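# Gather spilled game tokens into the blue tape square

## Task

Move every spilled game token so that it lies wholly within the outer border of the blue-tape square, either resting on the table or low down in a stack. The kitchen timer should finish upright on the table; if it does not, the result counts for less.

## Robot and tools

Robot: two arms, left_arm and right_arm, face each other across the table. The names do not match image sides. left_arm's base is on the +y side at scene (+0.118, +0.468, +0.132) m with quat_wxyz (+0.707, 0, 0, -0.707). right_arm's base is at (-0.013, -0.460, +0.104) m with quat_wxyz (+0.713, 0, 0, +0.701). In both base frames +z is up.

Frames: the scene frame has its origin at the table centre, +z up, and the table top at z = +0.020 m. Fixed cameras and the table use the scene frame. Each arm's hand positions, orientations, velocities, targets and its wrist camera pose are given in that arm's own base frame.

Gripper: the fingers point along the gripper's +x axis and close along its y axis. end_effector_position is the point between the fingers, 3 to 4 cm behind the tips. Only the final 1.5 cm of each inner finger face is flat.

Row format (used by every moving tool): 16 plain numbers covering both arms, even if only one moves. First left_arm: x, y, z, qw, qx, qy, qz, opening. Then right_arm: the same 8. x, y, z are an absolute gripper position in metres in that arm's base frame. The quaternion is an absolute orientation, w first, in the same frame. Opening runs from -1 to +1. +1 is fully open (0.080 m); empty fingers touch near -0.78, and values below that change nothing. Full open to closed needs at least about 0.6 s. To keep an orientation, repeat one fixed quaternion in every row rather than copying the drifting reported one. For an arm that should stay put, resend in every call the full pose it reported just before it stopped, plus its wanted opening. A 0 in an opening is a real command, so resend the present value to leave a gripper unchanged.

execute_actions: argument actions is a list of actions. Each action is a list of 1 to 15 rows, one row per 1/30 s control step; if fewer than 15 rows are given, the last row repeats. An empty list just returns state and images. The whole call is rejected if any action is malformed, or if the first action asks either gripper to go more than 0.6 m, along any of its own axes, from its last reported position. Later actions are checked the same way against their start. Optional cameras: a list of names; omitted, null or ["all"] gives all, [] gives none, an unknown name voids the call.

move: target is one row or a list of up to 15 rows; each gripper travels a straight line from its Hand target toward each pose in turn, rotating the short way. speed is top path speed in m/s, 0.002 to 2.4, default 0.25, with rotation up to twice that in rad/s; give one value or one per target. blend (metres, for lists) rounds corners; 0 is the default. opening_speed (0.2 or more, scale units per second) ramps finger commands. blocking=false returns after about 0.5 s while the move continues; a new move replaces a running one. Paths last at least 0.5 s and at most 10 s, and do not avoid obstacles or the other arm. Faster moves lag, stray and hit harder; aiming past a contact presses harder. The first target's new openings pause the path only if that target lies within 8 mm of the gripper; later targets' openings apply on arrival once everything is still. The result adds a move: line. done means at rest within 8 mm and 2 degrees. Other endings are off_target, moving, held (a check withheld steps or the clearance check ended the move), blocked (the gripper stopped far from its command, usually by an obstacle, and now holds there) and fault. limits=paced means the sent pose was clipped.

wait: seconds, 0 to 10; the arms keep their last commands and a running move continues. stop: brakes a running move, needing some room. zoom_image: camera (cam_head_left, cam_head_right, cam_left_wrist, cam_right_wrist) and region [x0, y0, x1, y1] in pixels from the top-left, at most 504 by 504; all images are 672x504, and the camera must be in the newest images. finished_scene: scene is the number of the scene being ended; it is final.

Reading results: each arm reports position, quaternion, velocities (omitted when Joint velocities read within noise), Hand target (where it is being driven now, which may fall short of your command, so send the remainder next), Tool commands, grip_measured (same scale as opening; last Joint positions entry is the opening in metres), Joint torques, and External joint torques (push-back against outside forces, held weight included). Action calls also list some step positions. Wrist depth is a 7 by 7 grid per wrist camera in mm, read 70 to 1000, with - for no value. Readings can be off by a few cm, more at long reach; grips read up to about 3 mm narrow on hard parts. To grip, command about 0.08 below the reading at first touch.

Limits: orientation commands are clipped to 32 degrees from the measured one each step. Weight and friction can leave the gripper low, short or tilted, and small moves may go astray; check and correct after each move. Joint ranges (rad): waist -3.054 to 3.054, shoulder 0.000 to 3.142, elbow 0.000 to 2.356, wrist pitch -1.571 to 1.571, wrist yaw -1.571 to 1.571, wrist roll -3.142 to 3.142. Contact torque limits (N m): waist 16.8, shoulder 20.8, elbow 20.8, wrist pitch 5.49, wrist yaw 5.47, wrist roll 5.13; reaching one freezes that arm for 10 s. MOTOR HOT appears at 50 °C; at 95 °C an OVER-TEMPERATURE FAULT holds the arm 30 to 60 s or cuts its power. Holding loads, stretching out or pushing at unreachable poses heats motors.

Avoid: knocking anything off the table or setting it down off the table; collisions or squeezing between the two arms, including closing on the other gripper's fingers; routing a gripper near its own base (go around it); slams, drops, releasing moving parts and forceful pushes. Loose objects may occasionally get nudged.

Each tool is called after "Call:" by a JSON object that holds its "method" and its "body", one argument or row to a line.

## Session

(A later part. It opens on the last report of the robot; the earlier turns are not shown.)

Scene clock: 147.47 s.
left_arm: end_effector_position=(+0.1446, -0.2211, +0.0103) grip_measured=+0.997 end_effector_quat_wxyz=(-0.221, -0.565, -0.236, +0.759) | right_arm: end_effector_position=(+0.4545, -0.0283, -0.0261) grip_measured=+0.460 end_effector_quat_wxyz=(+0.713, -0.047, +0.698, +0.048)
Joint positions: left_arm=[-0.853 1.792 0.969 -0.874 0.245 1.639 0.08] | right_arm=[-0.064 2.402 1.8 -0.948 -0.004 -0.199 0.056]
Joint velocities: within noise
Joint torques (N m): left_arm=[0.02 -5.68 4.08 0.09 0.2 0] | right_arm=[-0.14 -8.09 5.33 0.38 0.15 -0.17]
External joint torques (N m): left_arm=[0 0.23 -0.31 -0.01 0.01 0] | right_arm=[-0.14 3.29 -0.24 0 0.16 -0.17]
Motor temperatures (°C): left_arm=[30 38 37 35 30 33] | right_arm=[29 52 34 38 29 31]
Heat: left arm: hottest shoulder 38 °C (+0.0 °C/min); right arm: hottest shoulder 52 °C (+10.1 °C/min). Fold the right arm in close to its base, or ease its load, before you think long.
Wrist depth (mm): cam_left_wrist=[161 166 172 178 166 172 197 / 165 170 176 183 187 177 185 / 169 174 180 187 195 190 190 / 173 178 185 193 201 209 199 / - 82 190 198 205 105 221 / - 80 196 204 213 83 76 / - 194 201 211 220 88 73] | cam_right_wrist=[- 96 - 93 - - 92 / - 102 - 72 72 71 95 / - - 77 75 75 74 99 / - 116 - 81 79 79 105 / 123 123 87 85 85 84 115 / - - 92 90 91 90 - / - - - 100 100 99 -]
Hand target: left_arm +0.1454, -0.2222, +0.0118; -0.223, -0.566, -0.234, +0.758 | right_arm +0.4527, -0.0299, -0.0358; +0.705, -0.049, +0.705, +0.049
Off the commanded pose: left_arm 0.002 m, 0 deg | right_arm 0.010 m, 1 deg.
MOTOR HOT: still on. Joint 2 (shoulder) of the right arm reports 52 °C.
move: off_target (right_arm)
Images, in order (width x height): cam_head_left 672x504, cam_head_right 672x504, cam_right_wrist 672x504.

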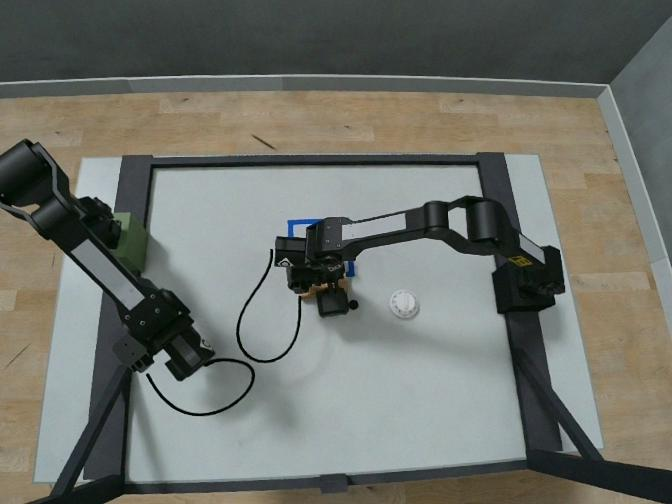

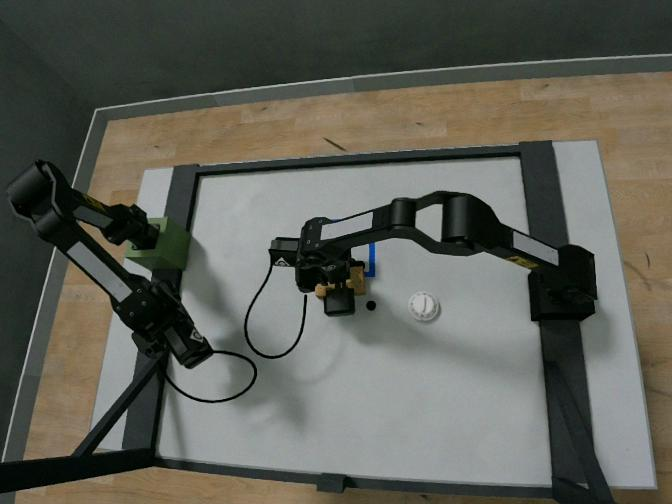

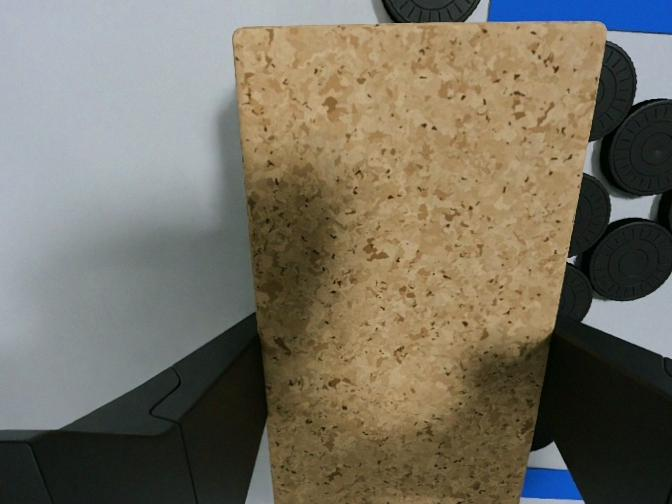

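Call:
{"method": "move", "body": {
  "target": [
    [0.1454,-0.2222,0.0118,-0.223,-0.566,-0.234,0.758,1,0.453,-0.047,-0.036,0.707,0.0062,0.707,-0.0062,0.2],
    [0.1454,-0.2222,0.0118,-0.223,-0.566,-0.234,0.758,1,0.45,0.03,-0.034,0.707,0.0062,0.707,-0.0062,0.2],
    [0.1454,-0.2222,0.0118,-0.223,-0.566,-0.234,0.758,1,0.42,0.15,-0.034,0.707,0.0062,0.707,-0.0062,0.2]
  ],
  "cameras": ["cam_right_wrist","cam_head_left","cam_head_right"],
  "speed": [0.07,0.08,0.12]
}}

Call:
{"method": "zoom_image", "body": {
  "camera": "cam_head_left",
  "region": [260, 200, 380, 330]
}}

Call:
{"method": "zoom_image", "body": {
  "camera": "cam_head_right",
  "region": [280, 200, 400, 330]
}}

Scene clock: 166.93 s.
left_arm: end_effector_position=(+0.1446, -0.2211, +0.0103) grip_measured=+0.997 end_effector_quat_wxyz=(-0.221, -0.565, -0.236, +0.759) | right_arm: end_effector_position=(+0.4245, +0.1468, -0.0278) grip_measured=+0.460 end_effector_quat_wxyz=(+0.714, +0.006, +0.700, -0.006)
Joint positions: left_arm=[-0.853 1.792 0.969 -0.874 0.245 1.639 0.08] | right_arm=[0.335 2.382 1.756 -0.927 0.007 0.352 0.056]
Joint velocities: within noise
Joint torques (N m): left_arm=[0.01 -5.71 4.08 0.09 0.2 0.01] | right_arm=[0.69 -9.29 4.36 0.26 -0.22 0.24]
External joint torques (N m): left_arm=[0.01 0.24 -0.29 0.02 0.01 0] | right_arm=[0.67 1.99 -1.22 -0.13 -0.24 0.24]
Motor temperatures (°C): left_arm=[30 38 37 34 30 33] | right_arm=[29 49 36 37 29 31]
Heat: left arm: hottest shoulder 38 °C (+0.0 °C/min); right arm: hottest shoulder 49 °C (+3.0 °C/min). Fold the right arm in close to its base, or ease its load, before you think long.
Wrist depth (mm): cam_left_wrist=[161 165 171 178 166 172 197 / 165 170 176 182 187 177 185 / 169 173 180 187 195 190 190 / 173 178 185 193 201 210 199 / - 82 190 199 206 105 221 / - 80 196 204 213 83 76 / - 194 201 210 220 88 73] | cam_right_wrist=[- 95 93 92 92 - 94 / - 99 - 72 71 71 98 / - - 76 75 75 74 104 / - 115 - 81 79 79 112 / 121 121 87 85 85 84 116 / - - 92 91 91 90 - / - - - 100 100 99 -]
Hand target: left_arm +0.1454, -0.2222, +0.0118; -0.223, -0.566, -0.234, +0.758 | right_arm +0.4200, +0.1499, -0.0340; +0.707, +0.006, +0.707, -0.006
Off the commanded pose: left_arm 0.002 m, 0 deg | right_arm 0.008 m, 1 deg.
MOTOR HOT: still on. Joint 2 (shoulder) of the right arm reports 49 °C.
move: done
Images, in order (width x height): cam_head_left 672x504, cam_head_right 672x504, cam_right_wrist 672x504.

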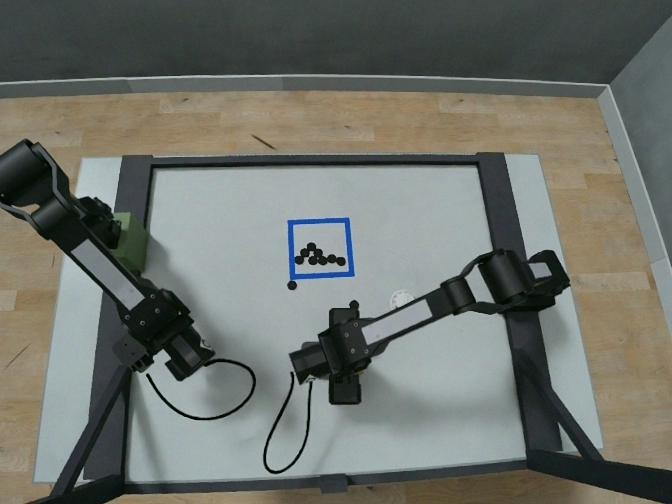

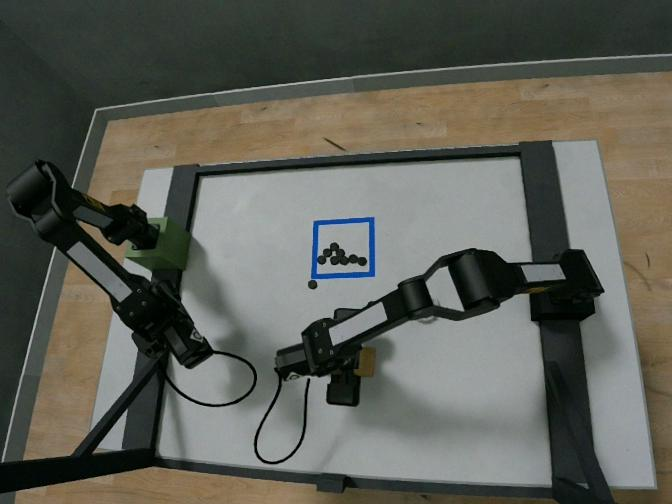

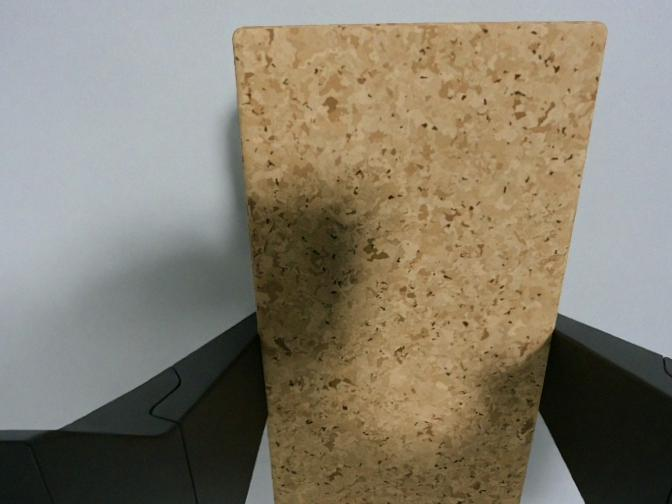

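Scaled by 3.877.

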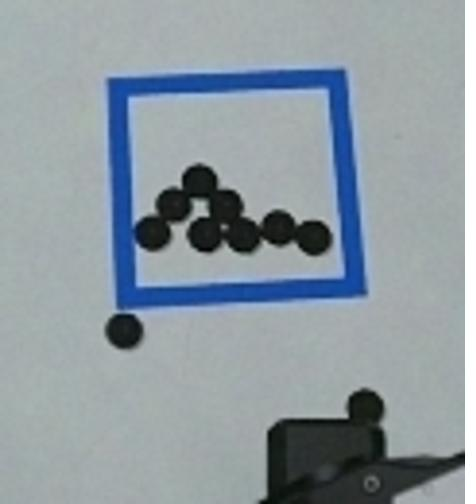

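Scaled by 3.877.

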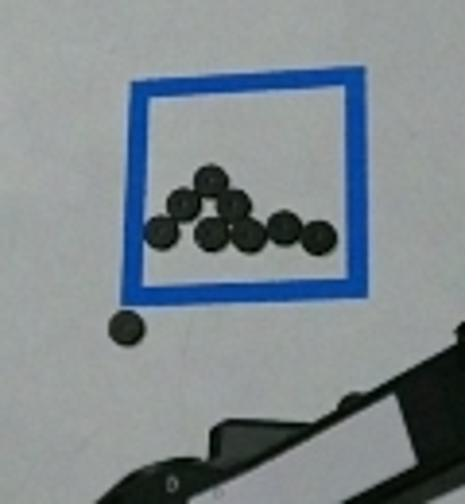

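Call:
{"method": "move", "body": {
  "target": [
    [0.1454,-0.2222,0.0118,-0.223,-0.566,-0.234,0.758,1,0.422,0.15,-0.034,0.707,0.0062,0.707,-0.0062,1],
    [0.1454,-0.2222,0.0118,-0.223,-0.566,-0.234,0.758,1,0.42,0.15,0.03,0.707,0,0.707,0,1],
    [0.1454,-0.2222,0.0118,-0.223,-0.566,-0.234,0.758,1,0.382,0.024,0.0,0.707,0,0.707,0,1]
  ],
  "cameras": ["cam_right_wrist","cam_head_left"],
  "speed": [0.1,0.1,0.2]
}}

Scene clock: 197.90 s.
left_arm: end_effector_position=(+0.1446, -0.2211, +0.0103) grip_measured=+0.997 end_effector_quat_wxyz=(-0.221, -0.565, -0.236, +0.759) | right_arm: end_effector_position=(+0.3829, +0.0230, -0.0040) grip_measured=+0.990 end_effector_quat_wxyz=(+0.704, +0.001, +0.710, -0.004)
Joint positions: left_arm=[-0.853 1.792 0.969 -0.874 0.245 1.639 0.08] | right_arm=[0.062 2.13 1.426 -0.876 0.004 0.069 0.08]
Joint velocities: within noise
Joint torques (N m): left_arm=[0.03 -5.66 4.09 0.09 0.19 0] | right_arm=[0.02 -10.53 3.6 0.54 -0.13 -0.17]
External joint torques (N m): left_arm=[-0.01 0.24 -0.27 0.01 0 -0.01] | right_arm=[-0.01 -1.13 -1.65 0.21 -0.13 -0.17]
Motor temperatures (°C): left_arm=[30 38 37 34 30 33] | right_arm=[29 56 35 37 29 31]
Heat: left arm: hottest shoulder 38 °C (+0.0 °C/min); right arm: hottest shoulder 56 °C (+4.0 °C/min). Fold the right arm in close to its base, or ease its load, before you think long.
Wrist depth (mm): cam_left_wrist=[161 165 172 178 166 172 197 / 165 170 176 183 187 177 185 / 169 174 181 188 195 190 190 / 173 179 186 193 201 210 198 / - 82 190 198 206 105 221 / - 80 196 204 213 83 76 / - 194 201 210 221 88 73] | cam_right_wrist=[- 116 115 116 114 113 113 / - 122 122 123 123 121 120 / - 131 131 130 129 129 128 / 136 140 141 137 138 137 137 / 152 149 148 148 150 145 96 / - - 162 161 162 159 82 / - - 177 168 160 173 79]
Hand target: left_arm +0.1454, -0.2222, +0.0118; -0.223, -0.566, -0.234, +0.758 | right_arm +0.3820, +0.0239, +0.0000; +0.707, +0.000, +0.707, +0.000
Off the commanded pose: left_arm 0.002 m, 0 deg | right_arm 0.004 m, 1 deg.
MOTOR HOT: still on. Joint 2 (shoulder) of the right arm reports 56 °C.
move: done
Images, in order (width x height): cam_head_left 672x504, cam_right_wrist 672x504.

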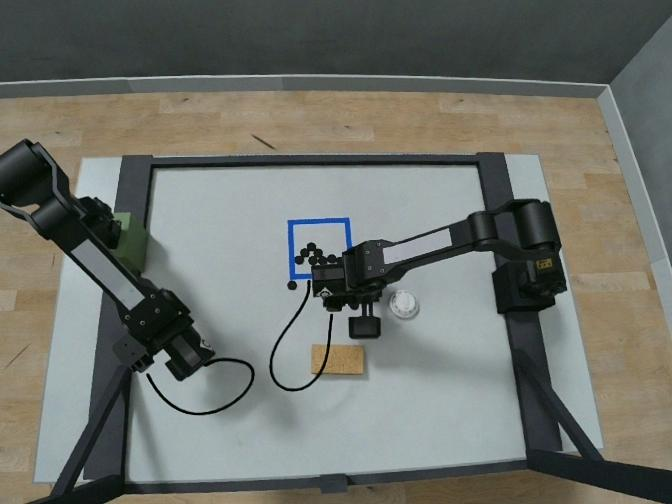

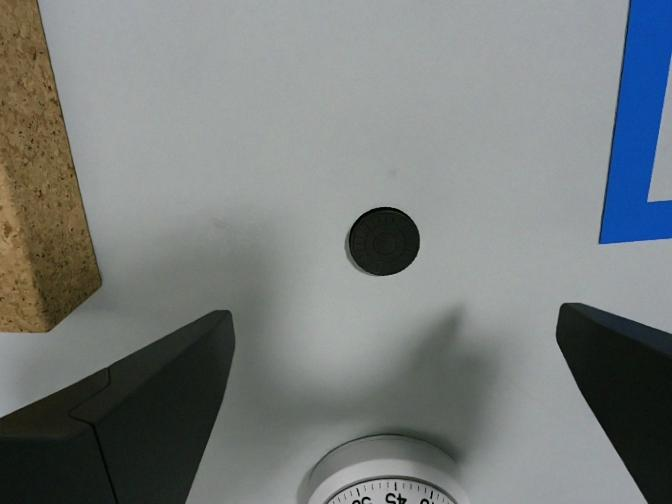

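Call:
{"method": "move", "body": {
  "target": [
    [0.1454,-0.2222,0.0118,-0.223,-0.566,-0.234,0.758,1,0.379,0.027,-0.046,0.707,0,0.707,0,0.2]
  ],
  "cameras": ["cam_right_wrist"],
  "speed": 0.05
}}

Scene clock: 204.77 s.
left_arm: end_effector_position=(+0.1446, -0.2211, +0.0103) grip_measured=+0.997 end_effector_quat_wxyz=(-0.221, -0.565, -0.236, +0.759) | right_arm: end_effector_position=(+0.3839, +0.0257, -0.0375) grip_measured=+0.203 end_effector_quat_wxyz=(+0.716, -0.001, +0.698, -0.001)
Joint positions: left_arm=[-0.853 1.792 0.969 -0.874 0.245 1.639 0.08] | right_arm=[0.068 2.174 1.345 -0.717 0.004 0.069 0.044]
Joint velocities: within noise
Joint torques (N m): left_arm=[0 -5.63 4.09 0.08 0.19 -0.01] | right_arm=[0.27 -7.13 3.52 0.62 -0.13 0.08]
External joint torques (N m): left_arm=[0 0.26 -0.28 -0.01 0 -0.02] | right_arm=[0.25 2.36 -1.5 0.23 -0.13 0.07]
Motor temperatures (°C): left_arm=[30 38 37 34 30 33] | right_arm=[29 58 35 37 29 31]
Heat: left arm: hottest shoulder 38 °C (+0.0 °C/min); right arm: hottest shoulder 58 °C (+6.0 °C/min). Fold the right arm in close to its base, or ease its load, before you think long.
Wrist depth (mm): cam_left_wrist=[161 165 172 178 166 171 197 / 165 170 176 183 186 177 185 / 169 174 181 188 195 189 190 / 173 179 185 193 201 210 198 / - 82 190 198 206 105 220 / - 80 196 204 213 83 76 / - 194 201 210 220 88 73] | cam_right_wrist=[- 87 86 - 86 87 - / - 92 92 91 91 91 91 / - 99 97 98 96 96 96 / - 104 104 102 101 102 101 / - 111 108 110 109 106 108 / - - - 119 117 - - / - - - 127 126 126 -]
Hand target: left_arm +0.1454, -0.2222, +0.0118; -0.223, -0.566, -0.234, +0.758 | right_arm +0.3789, +0.0270, -0.0458; +0.707, +0.000, +0.707, +0.000
Off the commanded pose: left_arm 0.002 m, 0 deg | right_arm 0.010 m, 1 deg.
MOTOR HOT: still on. Joint 2 (shoulder) of the right arm reports 58 °C.
move: off_target (right_arm)
Images, in order (width x height): cam_right_wrist 672x504.

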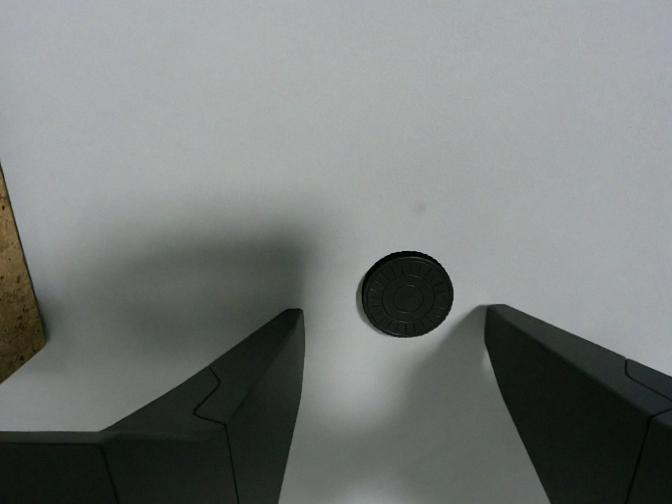

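Call:
{"method": "move", "body": {
  "target": [
    [0.1454,-0.2222,0.0118,-0.223,-0.566,-0.234,0.758,1,0.376,0.027,-0.058,0.707,0,0.707,0,0.2]
  ],
  "cameras": ["cam_right_wrist"],
  "speed": 0.04
}}

Scene clock: 210.97 s.
left_arm: end_effector_position=(+0.1446, -0.2211, +0.0103) grip_measured=+0.997 end_effector_quat_wxyz=(-0.221, -0.565, -0.236, +0.759) | right_arm: end_effector_position=(+0.3833, +0.0256, -0.0424) grip_measured=+0.203 end_effector_quat_wxyz=(+0.719, -0.001, +0.695, -0.001)
Joint positions: left_arm=[-0.853 1.792 0.969 -0.874 0.245 1.639 0.08] | right_arm=[0.068 2.177 1.325 -0.686 0.004 0.069 0.044]
Joint velocities: within noise
Joint torques (N m): left_arm=[0.02 -5.67 4.1 0.09 0.19 0] | right_arm=[0.31 -5.62 2.53 1.72 -0.14 0.09]
External joint torques (N m): left_arm=[0.02 0.21 -0.21 0.02 0 0] | right_arm=[0.28 3.82 -2.45 1.3 -0.14 0.09]
Motor temperatures (°C): left_arm=[30 38 37 34 30 33] | right_arm=[29 56 35 37 29 31]
Heat: left arm: hottest shoulder 38 °C (+0.0 °C/min); right arm: hottest shoulder 56 °C (+5.0 °C/min). Fold the right arm in close to its base, or ease its load, before you think long.
Wrist depth (mm): cam_left_wrist=[161 165 171 178 166 172 198 / 165 169 176 182 187 177 184 / 169 174 180 187 195 190 190 / 173 178 185 193 201 210 199 / - 82 190 198 206 105 220 / - 80 196 204 213 83 76 / - 194 201 210 220 88 73] | cam_right_wrist=[- 86 - - 85 85 83 / - 91 90 91 90 89 89 / - 98 95 96 94 94 93 / - 101 101 100 99 100 99 / - 109 106 106 106 103 104 / - - - 114 114 - - / - - - 123 122 - -]
Hand target: left_arm +0.1454, -0.2222, +0.0118; -0.223, -0.566, -0.234, +0.758 | right_arm +0.3756, +0.0269, -0.0574; +0.707, +0.000, +0.707, +0.000
Off the commanded pose: left_arm 0.002 m, 0 deg | right_arm 0.017 m, 2 deg.
MOTOR HOT: still on. Joint 2 (shoulder) of the right arm reports 56 °C.
move: off_target (right_arm)
Images, in order (width x height): cam_right_wrist 672x504.

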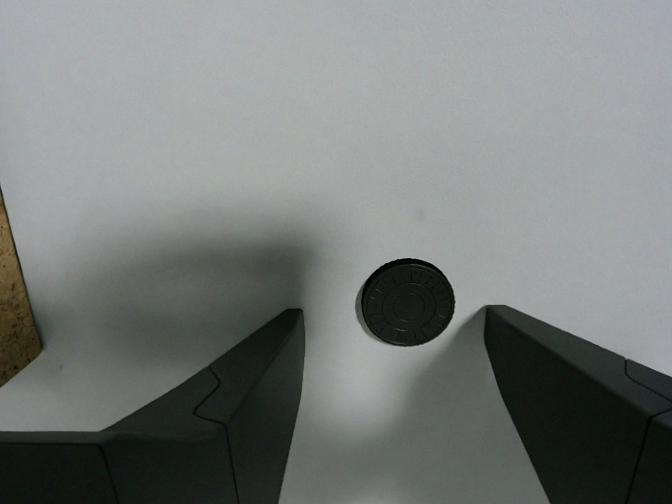

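Call:
{"method": "move", "body": {
  "target": [
    [0.1454,-0.2222,0.0118,-0.223,-0.566,-0.234,0.758,1,0.378,0.027,-0.051,0.707,0,0.707,0,-0.42],
    [0.1454,-0.2222,0.0118,-0.223,-0.566,-0.234,0.758,1,0.378,0.02,-0.015,0.707,0,0.707,0,-0.42]
  ],
  "cameras": ["cam_right_wrist"],
  "speed": 0.05,
  "opening_speed": 0.7
}}

Scene clock: 224.60 s.
left_arm: end_effector_position=(+0.1446, -0.2211, +0.0103) grip_measured=+0.997 end_effector_quat_wxyz=(-0.221, -0.565, -0.236, +0.759) | right_arm: end_effector_position=(+0.3743, +0.0200, -0.0215) grip_measured=-0.406 end_effector_quat_wxyz=(+0.700, -0.001, +0.714, -0.003)
Joint positions: left_arm=[-0.853 1.792 0.969 -0.874 0.245 1.639 0.08] | right_arm=[0.055 2.14 1.363 -0.812 0.005 0.059 0.017]
Joint velocities: within noise
Joint torques (N m): left_arm=[-0.02 -5.67 4.07 0.08 0.19 0] | right_arm=[-0.13 -10.2 4.9 0.26 -0.19 -0.18]
External joint torques (N m): left_arm=[-0.08 0.26 -0.3 0 0 0] | right_arm=[-0.15 -0.9 -0.14 -0.04 -0.19 -0.18]
Motor temperatures (°C): left_arm=[30 38 37 34 30 33] | right_arm=[29 51 34 38 29 31]
Heat: left arm: hottest shoulder 38 °C (+0.0 °C/min); right arm: hottest shoulder 51 °C (+2.0 °C/min). Fold the right arm in close to its base, or ease its load, before you think long.
Wrist depth (mm): cam_left_wrist=[161 166 171 178 166 172 197 / 165 170 176 183 187 177 185 / 169 174 180 188 195 190 190 / 173 178 185 193 201 210 199 / - 82 190 198 206 105 221 / - 80 196 204 213 83 76 / - 194 202 211 220 88 72] | cam_right_wrist=[- 100 101 99 99 - 99 / - 106 107 105 103 103 102 / - 114 112 113 112 111 110 / - 123 121 120 118 119 118 / 131 130 130 103 99 126 125 / 142 139 - - 92 - 135 / - - - 142 142 - -]
Hand target: left_arm +0.1454, -0.2222, +0.0118; -0.223, -0.566, -0.234, +0.758 | right_arm +0.3780, +0.0200, -0.0150; +0.707, +0.000, +0.707, +0.000
Off the commanded pose: left_arm 0.002 m, 0 deg | right_arm 0.007 m, 1 deg.
MOTOR HOT: still on. Joint 2 (shoulder) of the right arm reports 51 °C.
move: done
Images, in order (width x height): cam_right_wrist 672x504.

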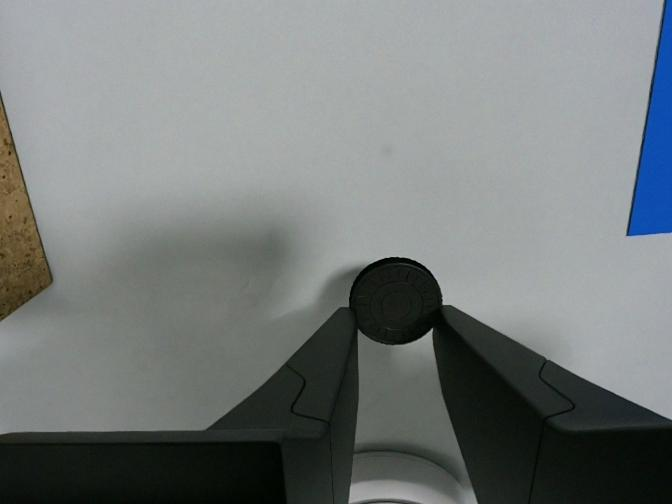

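Call:
{"method": "move", "body": {
  "target": [
    [0.1454,-0.2222,0.0118,-0.223,-0.566,-0.234,0.758,1,0.39,-0.06,0.0,0.707,0,0.707,0,-0.45],
    [0.1454,-0.2222,0.0118,-0.223,-0.566,-0.234,0.758,1,0.43,-0.133,0.0,0.707,0,0.707,0,-0.45]
  ],
  "cameras": ["cam_right_wrist"],
  "speed": 0.12,
  "blend": [0.03,0]
}}

Scene clock: 233.90 s.
left_arm: end_effector_position=(+0.1446, -0.2211, +0.0103) grip_measured=+0.997 end_effector_quat_wxyz=(-0.221, -0.565, -0.236, +0.759) | right_arm: end_effector_position=(+0.4297, -0.1342, +0.0078) grip_measured=-0.419 end_effector_quat_wxyz=(+0.712, +0.000, +0.702, -0.006)
Joint positions: left_arm=[-0.853 1.792 0.969 -0.874 0.245 1.639 0.08] | right_arm=[-0.301 2.339 1.829 -1.044 0.004 -0.294 0.016]
Joint velocities: within noise
Joint torques (N m): left_arm=[-0.05 -5.66 4.09 0.08 0.19 0] | right_arm=[0.1 -8.27 5.77 0.32 -0.17 -0.17]
External joint torques (N m): left_arm=[-0.04 0.24 -0.28 0 0 -0.01] | right_arm=[0.07 2.96 0.03 -0.06 -0.15 -0.17]
Motor temperatures (°C): left_arm=[30 38 37 34 30 33] | right_arm=[29 53 35 37 29 31]
Heat: left arm: hottest shoulder 38 °C (+0.0 °C/min); right arm: hottest shoulder 53 °C (+2.0 °C/min). Fold the right arm in close to its base, or ease its load, before you think long.
Wrist depth (mm): cam_left_wrist=[161 166 172 178 166 172 197 / 165 170 176 183 187 177 185 / 169 174 181 187 195 189 190 / 173 178 185 193 201 210 199 / - 82 191 198 205 105 221 / - 80 195 204 213 83 76 / - 195 201 210 220 88 73] | cam_right_wrist=[126 125 122 124 123 123 122 / - 134 129 130 131 130 128 / 141 141 137 138 139 136 135 / 151 150 148 147 146 147 147 / 161 160 159 103 102 155 154 / 174 170 - 170 164 - 164 / - - - 184 183 - -]
Hand target: left_arm +0.1454, -0.2222, +0.0118; -0.223, -0.566, -0.234, +0.758 | right_arm +0.4299, -0.1330, +0.0001; +0.707, +0.000, +0.707, +0.000
Off the commanded pose: left_arm 0.002 m, 0 deg | right_arm 0.008 m, 1 deg.
MOTOR HOT: still on. Joint 2 (shoulder) of the right arm reports 53 °C.
move: done
Images, in order (width x height): cam_right_wrist 672x504.

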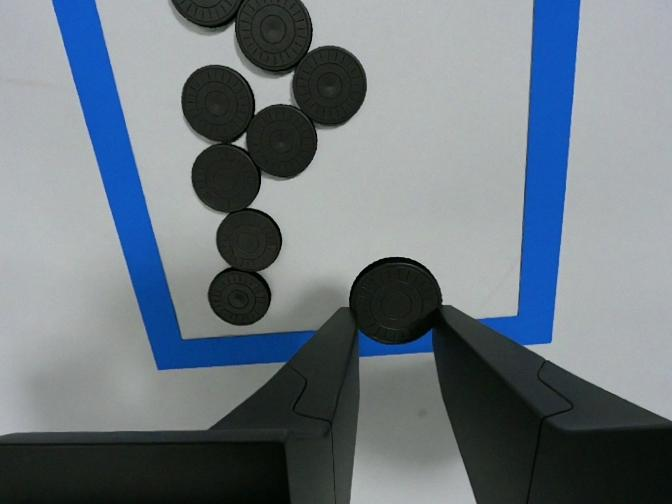

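Call:
{"method": "move", "body": {
  "target": [
    [0.1454,-0.2222,0.0118,-0.223,-0.566,-0.234,0.758,1,0.437,-0.136,-0.03,0.707,0,0.707,0,-0.45],
    [0.1454,-0.2222,0.0118,-0.223,-0.566,-0.234,0.758,1,0.435,-0.136,-0.052,0.707,0,0.707,0,-0.45]
  ],
  "cameras": ["cam_right_wrist"],
  "speed": 0.05
}}

Scene clock: 242.63 s.
left_arm: end_effector_position=(+0.1446, -0.2211, +0.0103) grip_measured=+0.997 end_effector_quat_wxyz=(-0.221, -0.565, -0.236, +0.759) | right_arm: end_effector_position=(+0.4422, -0.1380, -0.0366) grip_measured=-0.419 end_effector_quat_wxyz=(+0.720, -0.004, +0.694, -0.007)
Joint positions: left_arm=[-0.853 1.792 0.969 -0.874 0.245 1.639 0.08] | right_arm=[-0.301 2.434 1.813 -0.911 0.004 -0.297 0.016]
Joint velocities: within noise
Joint torques (N m): left_arm=[-0.03 -5.67 4.08 0.08 0.2 0] | right_arm=[-0.11 -8 3.48 0.54 -0.17 -0.18]
External joint torques (N m): left_arm=[-0.03 0.22 -0.26 0.01 0.01 0] | right_arm=[-0.12 3.46 -2.02 0.14 -0.16 -0.18]
Motor temperatures (°C): left_arm=[30 38 37 34 30 33] | right_arm=[29 52 35 37 29 31]
Heat: left arm: hottest shoulder 38 °C (+0.0 °C/min); right arm: hottest shoulder 52 °C (-2.0 °C/min). Fold the right arm in close to its base, or ease its load, before you think long.
Wrist depth (mm): cam_left_wrist=[162 165 172 178 166 172 197 / 165 169 176 183 187 177 185 / 169 174 181 188 195 190 190 / 173 178 185 193 201 210 199 / - 82 190 199 206 105 221 / - 80 196 204 214 83 76 / - 194 201 210 220 88 73] | cam_right_wrist=[- 82 - - 85 86 - / - 89 87 - 91 89 89 / - 93 94 93 95 95 94 / - 100 99 100 99 100 100 / - 106 106 103 104 106 106 / - 115 - 115 111 - 111 / - - - 121 121 - -]
Hand target: left_arm +0.1454, -0.2222, +0.0118; -0.223, -0.566, -0.234, +0.758 | right_arm +0.4346, -0.1359, -0.0516; +0.707, +0.000, +0.707, +0.000
Off the commanded pose: left_arm 0.002 m, 0 deg | right_arm 0.017 m, 2 deg.
MOTOR HOT: still on. Joint 2 (shoulder) of the right arm reports 52 °C.
move: off_target (right_arm)
Images, in order (width x height): cam_right_wrist 672x504.

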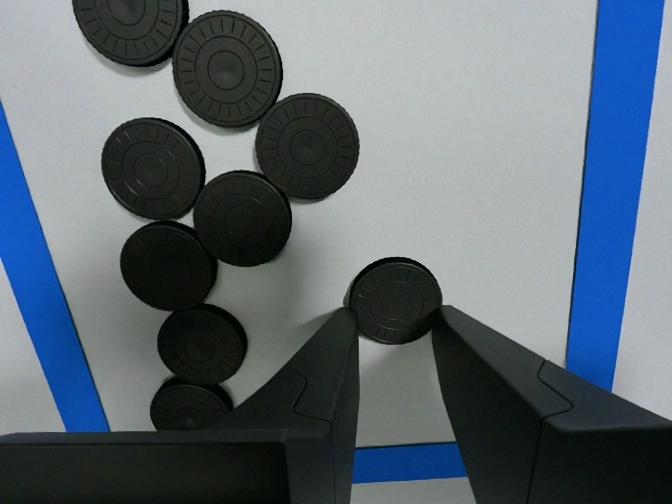

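Call:
{"method": "move", "body": {
  "target": [
    [0.1454,-0.2222,0.0118,-0.223,-0.566,-0.234,0.758,1,0.435,-0.136,-0.047,0.707,0,0.707,0,-0.15],
    [0.1454,-0.2222,0.0118,-0.223,-0.566,-0.234,0.758,1,0.43,-0.136,0.03,0.707,0,0.707,0,-0.15],
    [0.26,-0.2,0.09,0.707,0,0.707,0,1,0.24,-0.1,0.1,0.707,0,0.707,0,0.3],
    [0.395,-0.105,0.03,0.707,0,0.707,0,0.3,0.22,-0.1,0.1,0.707,0,0.707,0,0.3]
  ],
  "speed": [0.04,0.08,0.25,0.25]
}}

Scene clock: 263.77 s.
left_arm: end_effector_position=(+0.3913, -0.1043, +0.0295) grip_measured=+0.305 end_effector_quat_wxyz=(+0.705, +0.000, +0.709, +0.001) | right_arm: end_effector_position=(+0.2225, -0.1011, +0.0997) grip_measured=+0.297 end_effector_quat_wxyz=(+0.706, +0.000, +0.708, -0.002)
Joint positions: left_arm=[-0.26 2.155 1.609 -1.03 0 -0.263 0.049] | right_arm=[-0.424 1.484 1.05 -1.138 0.004 -0.421 0.048]
Joint velocities: within noise
Joint torques (N m): left_arm=[0.04 -7.26 6.28 0.24 -0.04 0.1] | right_arm=[-0.17 -5.79 4.08 0.32 -0.17 -0.17]
External joint torques (N m): left_arm=[0.06 1.85 1.1 -0.09 -0.03 0.1] | right_arm=[-0.21 -0.67 -1.71 -0.03 -0.14 -0.17]
Motor temperatures (°C): left_arm=[30 39 37 34 30 33] | right_arm=[29 53 35 37 29 31]
Heat: left arm: hottest shoulder 39 °C (+1.0 °C/min); right arm: hottest shoulder 53 °C (-5.0 °C/min). Fold the right arm in close to its base, or ease its load, before you think long.
Wrist depth (mm): cam_left_wrist=[167 164 166 167 167 166 166 / 178 176 179 179 178 179 175 / 192 192 192 191 192 192 192 / 207 209 209 208 208 207 208 / 223 219 100 226 104 219 227 / - - 245 248 244 76 - / - - 277 277 277 76 -] | cam_right_wrist=[214 211 215 212 212 210 210 / 226 207 227 226 224 224 221 / 246 242 242 240 239 236 233 / 263 259 257 255 254 253 250 / 280 278 268 270 271 260 265 / 296 - - 294 290 - - / - - - 299 296 - -]
Hand target: left_arm +0.3950, -0.1050, +0.0300; +0.707, +0.000, +0.707, +0.000 | right_arm +0.2201, -0.1000, +0.1000; +0.707, +0.000, +0.707, +0.000
Off the commanded pose: left_arm 0.004 m, 0 deg | right_arm 0.003 m, 0 deg.
MOTOR HOT: still on. Joint 2 (shoulder) of the right arm reports 53 °C.
move: done

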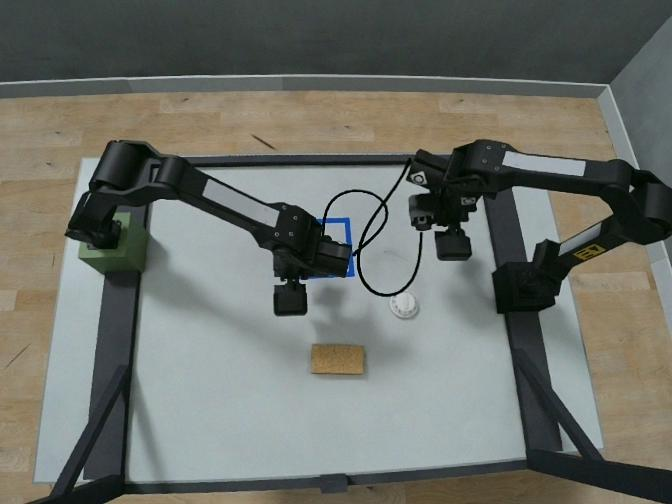

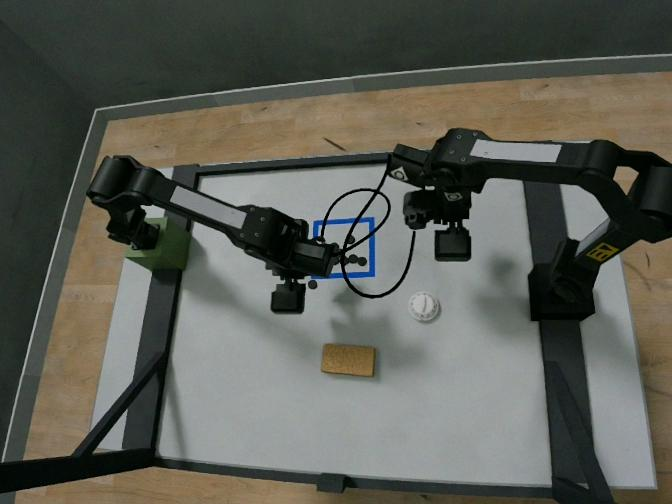

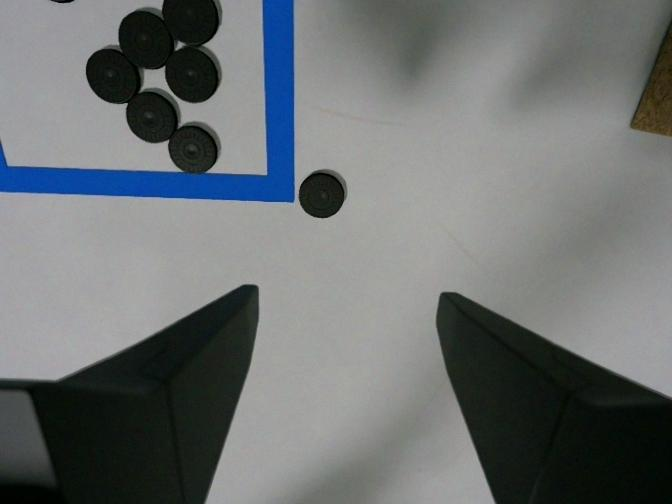

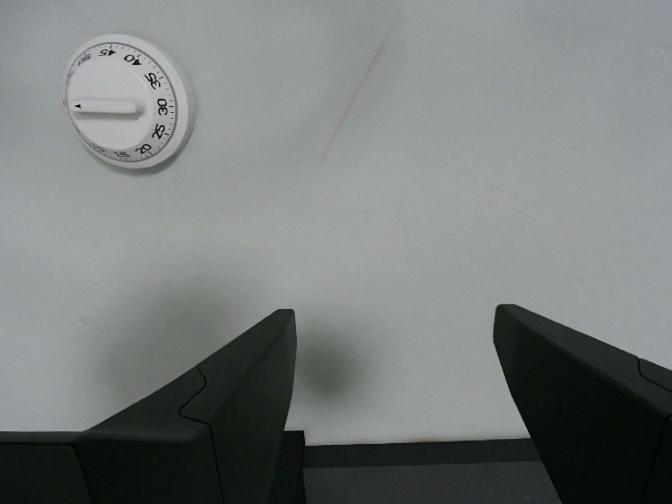

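Call:
{"method": "move", "body": {
  "target": [
    [0.391,-0.092,-0.02,0.707,0,0.707,0,0.3,0.22,-0.1,0.1,0.707,0,0.707,0,0.3],
    [0.389,-0.092,-0.074,0.707,0,0.707,0,0.2,0.22,-0.1,0.1,0.707,0,0.707,0,0.3]
  ],
  "cameras": ["cam_left_wrist"],
  "speed": [0.1,0.05]
}}

Scene clock: 273.83 s.
left_arm: end_effector_position=(+0.3943, -0.0944, -0.0660) grip_measured=+0.204 end_effector_quat_wxyz=(+0.714, -0.004, +0.700, -0.003) | right_arm: end_effector_position=(+0.2223, -0.1011, +0.0996) grip_measured=+0.297 end_effector_quat_wxyz=(+0.706, +0.000, +0.708, -0.002)
Joint positions: left_arm=[-0.233 2.302 1.435 -0.681 0.005 -0.234 0.044] | right_arm=[-0.424 1.484 1.049 -1.138 0.004 -0.421 0.048]
Joint velocities: within noise
Joint torques (N m): left_arm=[0.08 -6.72 2.74 0.58 -0.18 0.09] | right_arm=[-0.17 -5.79 4.06 0.34 -0.18 -0.18]
External joint torques (N m): left_arm=[0.05 2.55 -1.77 0.23 -0.17 0.08] | right_arm=[-0.18 -0.69 -1.72 -0.01 -0.16 -0.18]
Motor temperatures (°C): left_arm=[30 40 37 34 30 33] | right_arm=[29 51 34 37 29 31]
Heat: left arm: hottest shoulder 40 °C (+2.0 °C/min); right arm: hottest shoulder 51 °C (-3.0 °C/min). Fold the right arm in close to its base, or ease its load, before you think long.
Wrist depth (mm): cam_left_wrist=[- 84 84 85 85 85 85 / - 87 89 89 90 91 91 / - 96 96 97 97 97 98 / - 102 104 104 104 105 105 / 111 110 96 114 109 111 114 / - - 118 123 123 - 122 / - - 135 134 135 - -] | cam_right_wrist=[215 211 214 212 213 210 209 / 228 207 228 226 223 222 222 / 245 243 241 240 237 236 234 / 262 259 257 255 254 252 250 / 280 277 269 270 272 260 265 / 295 - - 296 293 - - / - - - 298 297 - -]
Hand target: left_arm +0.3889, -0.0920, -0.0738; +0.707, +0.000, +0.707, +0.000 | right_arm +0.2200, -0.1000, +0.0999; +0.707, +0.000, +0.707, +0.000
Off the commanded pose: left_arm 0.010 m, 1 deg | right_arm 0.003 m, 0 deg.
MOTOR HOT: still on. Joint 2 (shoulder) of the right arm reports 51 °C.
move: off_target (left_arm); target 2's new opening was sent with left_arm's hand 0.010 m and 1 deg from that target
Images, in order (width x height): cam_left_wrist 672x504.

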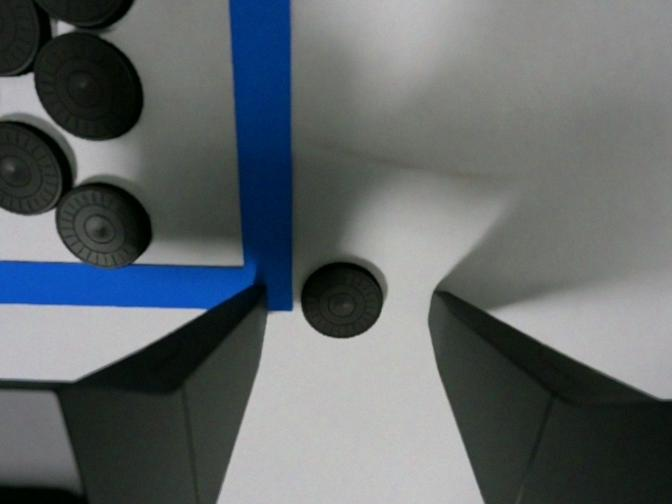

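Call:
{"method": "move", "body": {
  "target": [
    [0.389,-0.092,-0.078,0.707,0,0.707,0,-0.45,0.22,-0.1,0.1,0.707,0,0.707,0,0.3],
    [0.389,-0.092,-0.03,0.707,0,0.707,0,-0.45,0.22,-0.1,0.1,0.707,0,0.707,0,0.3],
    [0.428,0.024,-0.025,0.707,0,0.707,0,-0.45,0.22,-0.1,0.1,0.707,0,0.707,0,0.3]
  ],
  "cameras": ["cam_left_wrist","cam_head_left"],
  "speed": [0.04,0.06,0.1],
  "opening_speed": 0.7
}}

Scene clock: 292.17 s.
left_arm: end_effector_position=(+0.4244, +0.0237, -0.0250) grip_measured=-0.373 end_effector_quat_wxyz=(+0.705, -0.002, +0.709, +0.001) | right_arm: end_effector_position=(+0.2223, -0.1011, +0.0996) grip_measured=+0.297 end_effector_quat_wxyz=(+0.706, +0.000, +0.708, -0.002)
Joint positions: left_arm=[0.056 2.307 1.633 -0.902 0.001 0.053 0.018] | right_arm=[-0.424 1.484 1.049 -1.138 0.004 -0.421 0.048]
Joint velocities: within noise
Joint torques (N m): left_arm=[0.08 -7.74 5.99 0.22 -0.06 0.11] | right_arm=[-0.16 -5.78 4.05 0.33 -0.18 -0.17]
External joint torques (N m): left_arm=[0.03 1.98 1.08 -0.08 -0.06 0.11] | right_arm=[-0.17 -0.65 -1.73 -0.01 -0.15 -0.17]
Motor temperatures (°C): left_arm=[30 41 36 34 30 33] | right_arm=[29 48 34 37 29 31]
Heat: left arm: hottest shoulder 41 °C (+3.0 °C/min); right arm: hottest shoulder 48 °C (-5.1 °C/min). Fold the right arm in close to its base, or ease its load, before you think long.
Wrist depth (mm): cam_left_wrist=[116 117 117 117 117 116 118 / 126 125 125 126 126 124 126 / 134 134 135 135 134 134 136 / 145 146 146 144 145 147 148 / 161 159 154 108 101 161 162 / - - - 176 79 - 171 / - - - 195 - - -] | cam_right_wrist=[215 211 214 214 212 211 208 / 228 207 227 226 224 224 221 / 244 244 242 240 239 237 233 / 262 259 257 256 253 252 250 / 279 278 268 271 271 262 265 / 295 - - 294 292 - - / - - - 300 296 - -]
Hand target: left_arm +0.4279, +0.0240, -0.0250; +0.707, +0.000, +0.707, +0.000 | right_arm +0.2200, -0.1000, +0.0999; +0.707, +0.000, +0.707, +0.000
Off the commanded pose: left_arm 0.004 m, 0 deg | right_arm 0.003 m, 0 deg.
MOTOR HOT: still on. Joint 2 (shoulder) of the right arm reports 48 °C.
move: done
Images, in order (width x height): cam_head_left 672x504, cam_left_wrist 672x504.

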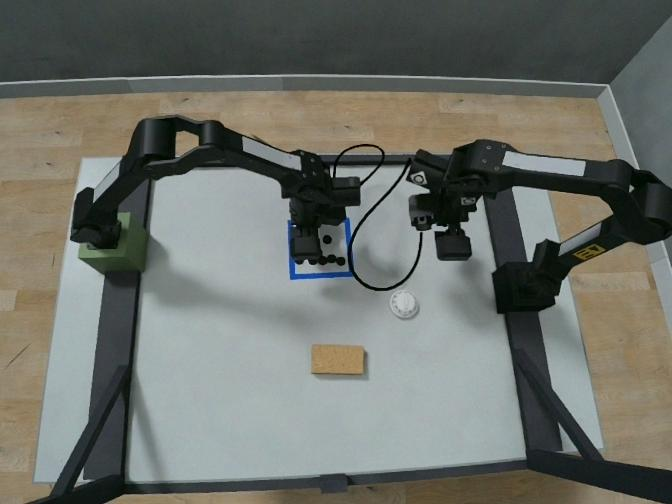

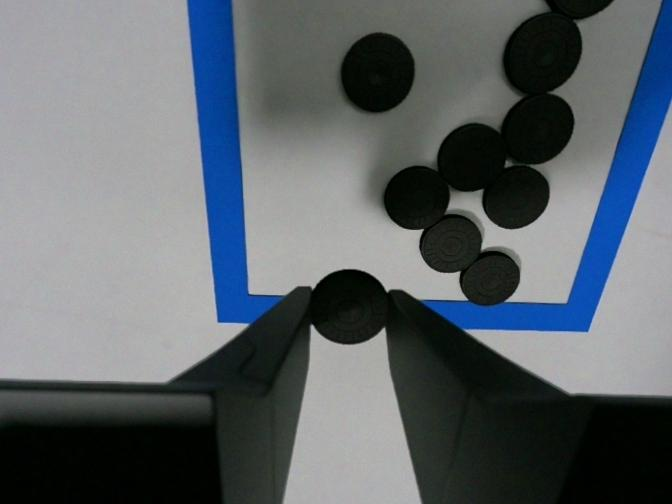

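Call:
{"method": "move", "body": {
  "target": [
    [0.427,0.036,-0.03,0.707,0,0.707,0,-0.45,0.22,-0.1,0.1,0.707,0,0.707,0,0.3],
    [0.424,0.036,-0.079,0.707,0,0.707,0,-0.45,0.22,-0.1,0.1,0.707,0,0.707,0,0.3]
  ],
  "cameras": ["cam_left_wrist"],
  "speed": 0.05
}}

Scene clock: 301.23 s.
left_arm: end_effector_position=(+0.4305, +0.0362, -0.0658) grip_measured=-0.373 end_effector_quat_wxyz=(+0.717, -0.001, +0.697, +0.001) | right_arm: end_effector_position=(+0.2223, -0.1011, +0.0996) grip_measured=+0.297 end_effector_quat_wxyz=(+0.706, +0.000, +0.708, -0.002)
Joint positions: left_arm=[0.084 2.383 1.588 -0.749 0.002 0.082 0.018] | right_arm=[-0.424 1.484 1.049 -1.138 0.004 -0.421 0.048]
Joint velocities: within noise
Joint torques (N m): left_arm=[0.01 -6.3 2.58 1.13 -0.07 0.09] | right_arm=[-0.17 -5.8 4.05 0.33 -0.17 -0.17]
External joint torques (N m): left_arm=[-0.03 3.59 -2.12 0.76 -0.07 0.09] | right_arm=[-0.18 -0.68 -1.73 -0.02 -0.15 -0.17]
Motor temperatures (°C): left_arm=[30 42 36 34 30 33] | right_arm=[29 47 34 37 29 31]
Heat: left arm: hottest shoulder 42 °C (+4.1 °C/min); right arm: hottest shoulder 47 °C (-5.1 °C/min).
Wrist depth (mm): cam_left_wrist=[- 85 85 85 84 86 85 / - 88 89 90 88 91 89 / - 96 97 97 97 96 95 / 103 104 104 105 103 101 101 / 111 112 109 108 102 109 114 / - - - 123 79 - 120 / - - - 134 - - -] | cam_right_wrist=[214 212 214 213 211 211 208 / 227 208 228 226 224 223 222 / 244 243 242 240 239 237 234 / 262 260 258 255 253 253 251 / 280 278 268 270 271 262 266 / 298 - - 293 291 - - / - - - 301 294 - -]
Hand target: left_arm +0.4238, +0.0359, -0.0786; +0.707, +0.000, +0.707, +0.000 | right_arm +0.2200, -0.1000, +0.0999; +0.707, +0.000, +0.707, +0.000
Off the commanded pose: left_arm 0.015 m, 2 deg | right_arm 0.003 m, 0 deg.
MOTOR HOT: cleared for the motors of the right arm.
move: off_target (left_arm)
Images, in order (width x height): cam_left_wrist 672x504.

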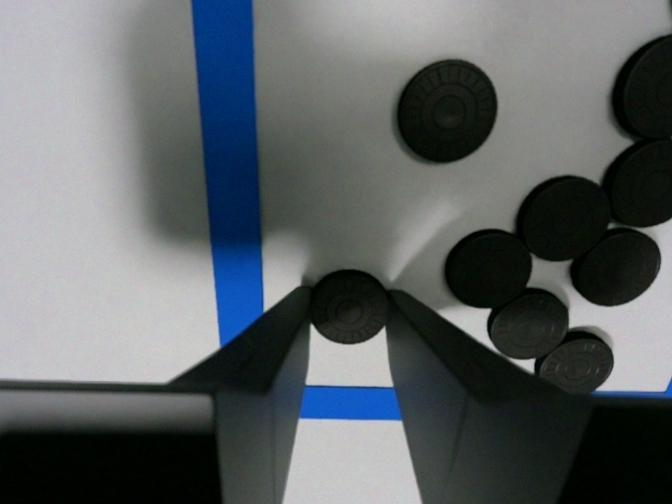

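Touching down; release.

Call:
{"method": "move", "body": {
  "target": [
    [0.426,0.036,-0.074,0.707,0,0.707,0,-0.15,0.22,-0.1,0.1,0.707,0,0.707,0,0.3],
    [0.424,0.036,0.0,0.707,0,0.707,0,-0.15,0.22,-0.1,0.1,0.707,0,0.707,0,0.3],
    [0.26,-0.1,0.06,0.707,0,0.707,0,0.3,0.22,-0.1,0.1,0.707,0,0.707,0,0.3]
  ],
  "cameras": ["cam_left_wrist","cam_head_left","cam_head_right"],
  "speed": [0.04,0.07,0.2]
}}

Call:
{"method": "zoom_image", "body": {
  "camera": "cam_head_left",
  "region": [260, 200, 420, 390]
}}

Call:
{"method": "zoom_image", "body": {
  "camera": "cam_head_right",
  "region": [280, 200, 400, 330]
}}

Scene clock: 312.23 s.
left_arm: end_effector_position=(+0.2621, -0.1009, +0.0581) grip_measured=+0.295 end_effector_quat_wxyz=(+0.705, +0.000, +0.709, -0.001) | right_arm: end_effector_position=(+0.2223, -0.1011, +0.0996) grip_measured=+0.297 end_effector_quat_wxyz=(+0.706, +0.000, +0.708, -0.002)
Joint positions: left_arm=[-0.366 1.67 1.066 -0.971 0.002 -0.365 0.048] | right_arm=[-0.424 1.484 1.049 -1.138 0.004 -0.421 0.048]
Joint velocities: within noise
Joint torques (N m): left_arm=[-0.07 -6.62 3.54 0.24 -0.1 -0.06] | right_arm=[-0.15 -5.77 4.05 0.33 -0.17 -0.17]
External joint torques (N m): left_arm=[-0.02 -0.84 -1.51 -0.06 -0.09 -0.06] | right_arm=[-0.17 -0.74 -1.7 -0.03 -0.15 -0.17]
Motor temperatures (°C): left_arm=[30 42 36 34 30 33] | right_arm=[29 47 34 37 29 31]
Heat: left arm: hottest shoulder 42 °C (+4.1 °C/min); right arm: hottest shoulder 47 °C (-6.1 °C/min).
Wrist depth (mm): cam_left_wrist=[198 198 198 201 199 198 198 / 211 212 212 212 212 212 212 / 227 227 228 227 228 228 227 / 245 246 246 245 246 246 246 / 261 259 98 268 102 259 268 / - - 288 292 292 76 - / - - 303 308 310 76 -] | cam_right_wrist=[215 211 215 213 211 210 209 / 228 209 227 227 223 224 221 / 245 244 243 241 239 237 233 / 261 260 257 256 253 253 249 / 281 276 269 270 272 262 265 / 298 - - 295 292 - - / - - - 302 295 - -]
Hand target: left_arm +0.2600, -0.1000, +0.0599; +0.707, +0.000, +0.707, +0.000 | right_arm +0.2200, -0.1000, +0.0999; +0.707, +0.000, +0.707, +0.000
Off the commanded pose: left_arm 0.003 m, 0 deg | right_arm 0.003 m, 0 deg.
move: done
Images, in order (width x height): cam_head_left 672x504, cam_head_right 672x504, cam_left_wrist 672x504.

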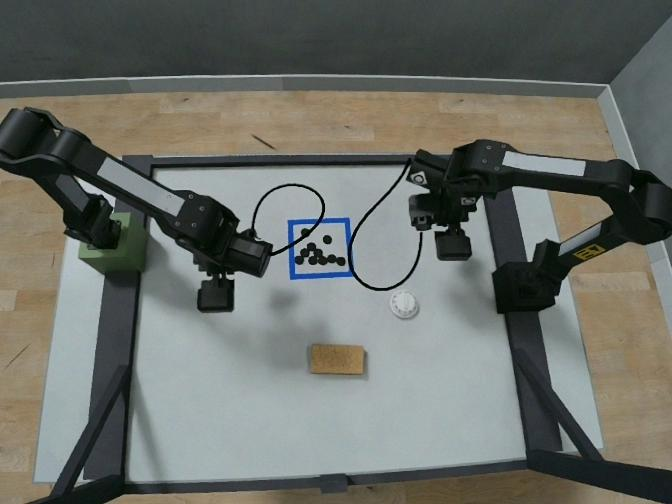

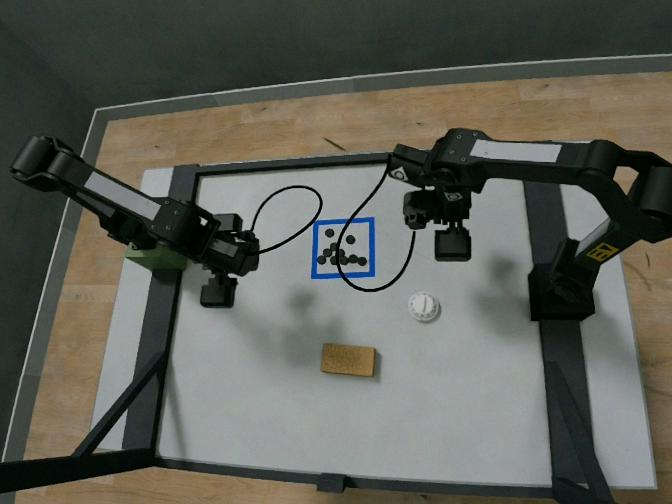

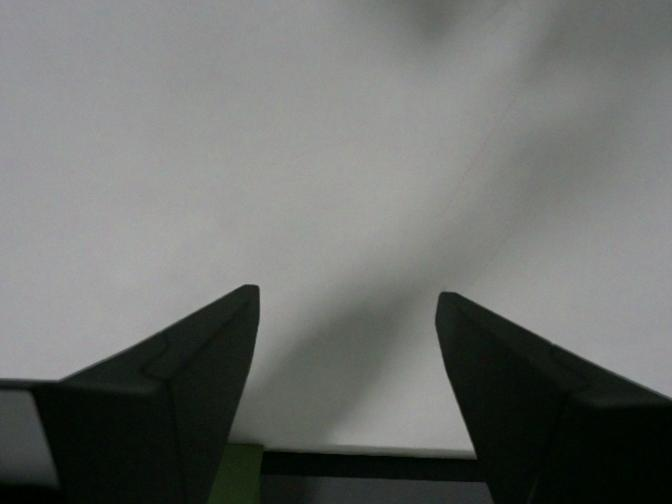

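Scaled by 2.653.

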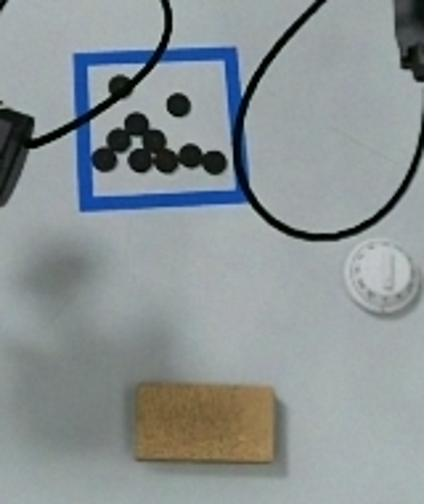

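Scaled by 3.877.

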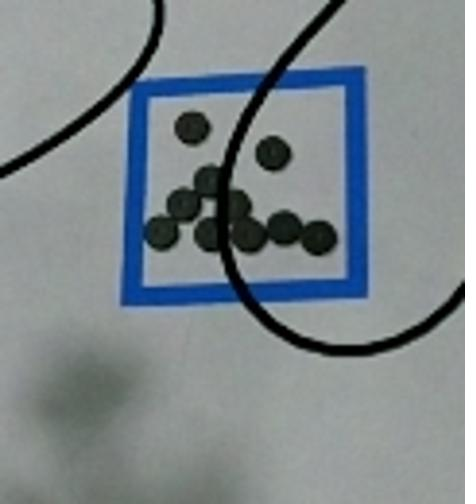

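Call:
{"method": "finished_scene", "body": {
  "scene": 2
}}

The scene is finished: the task was done.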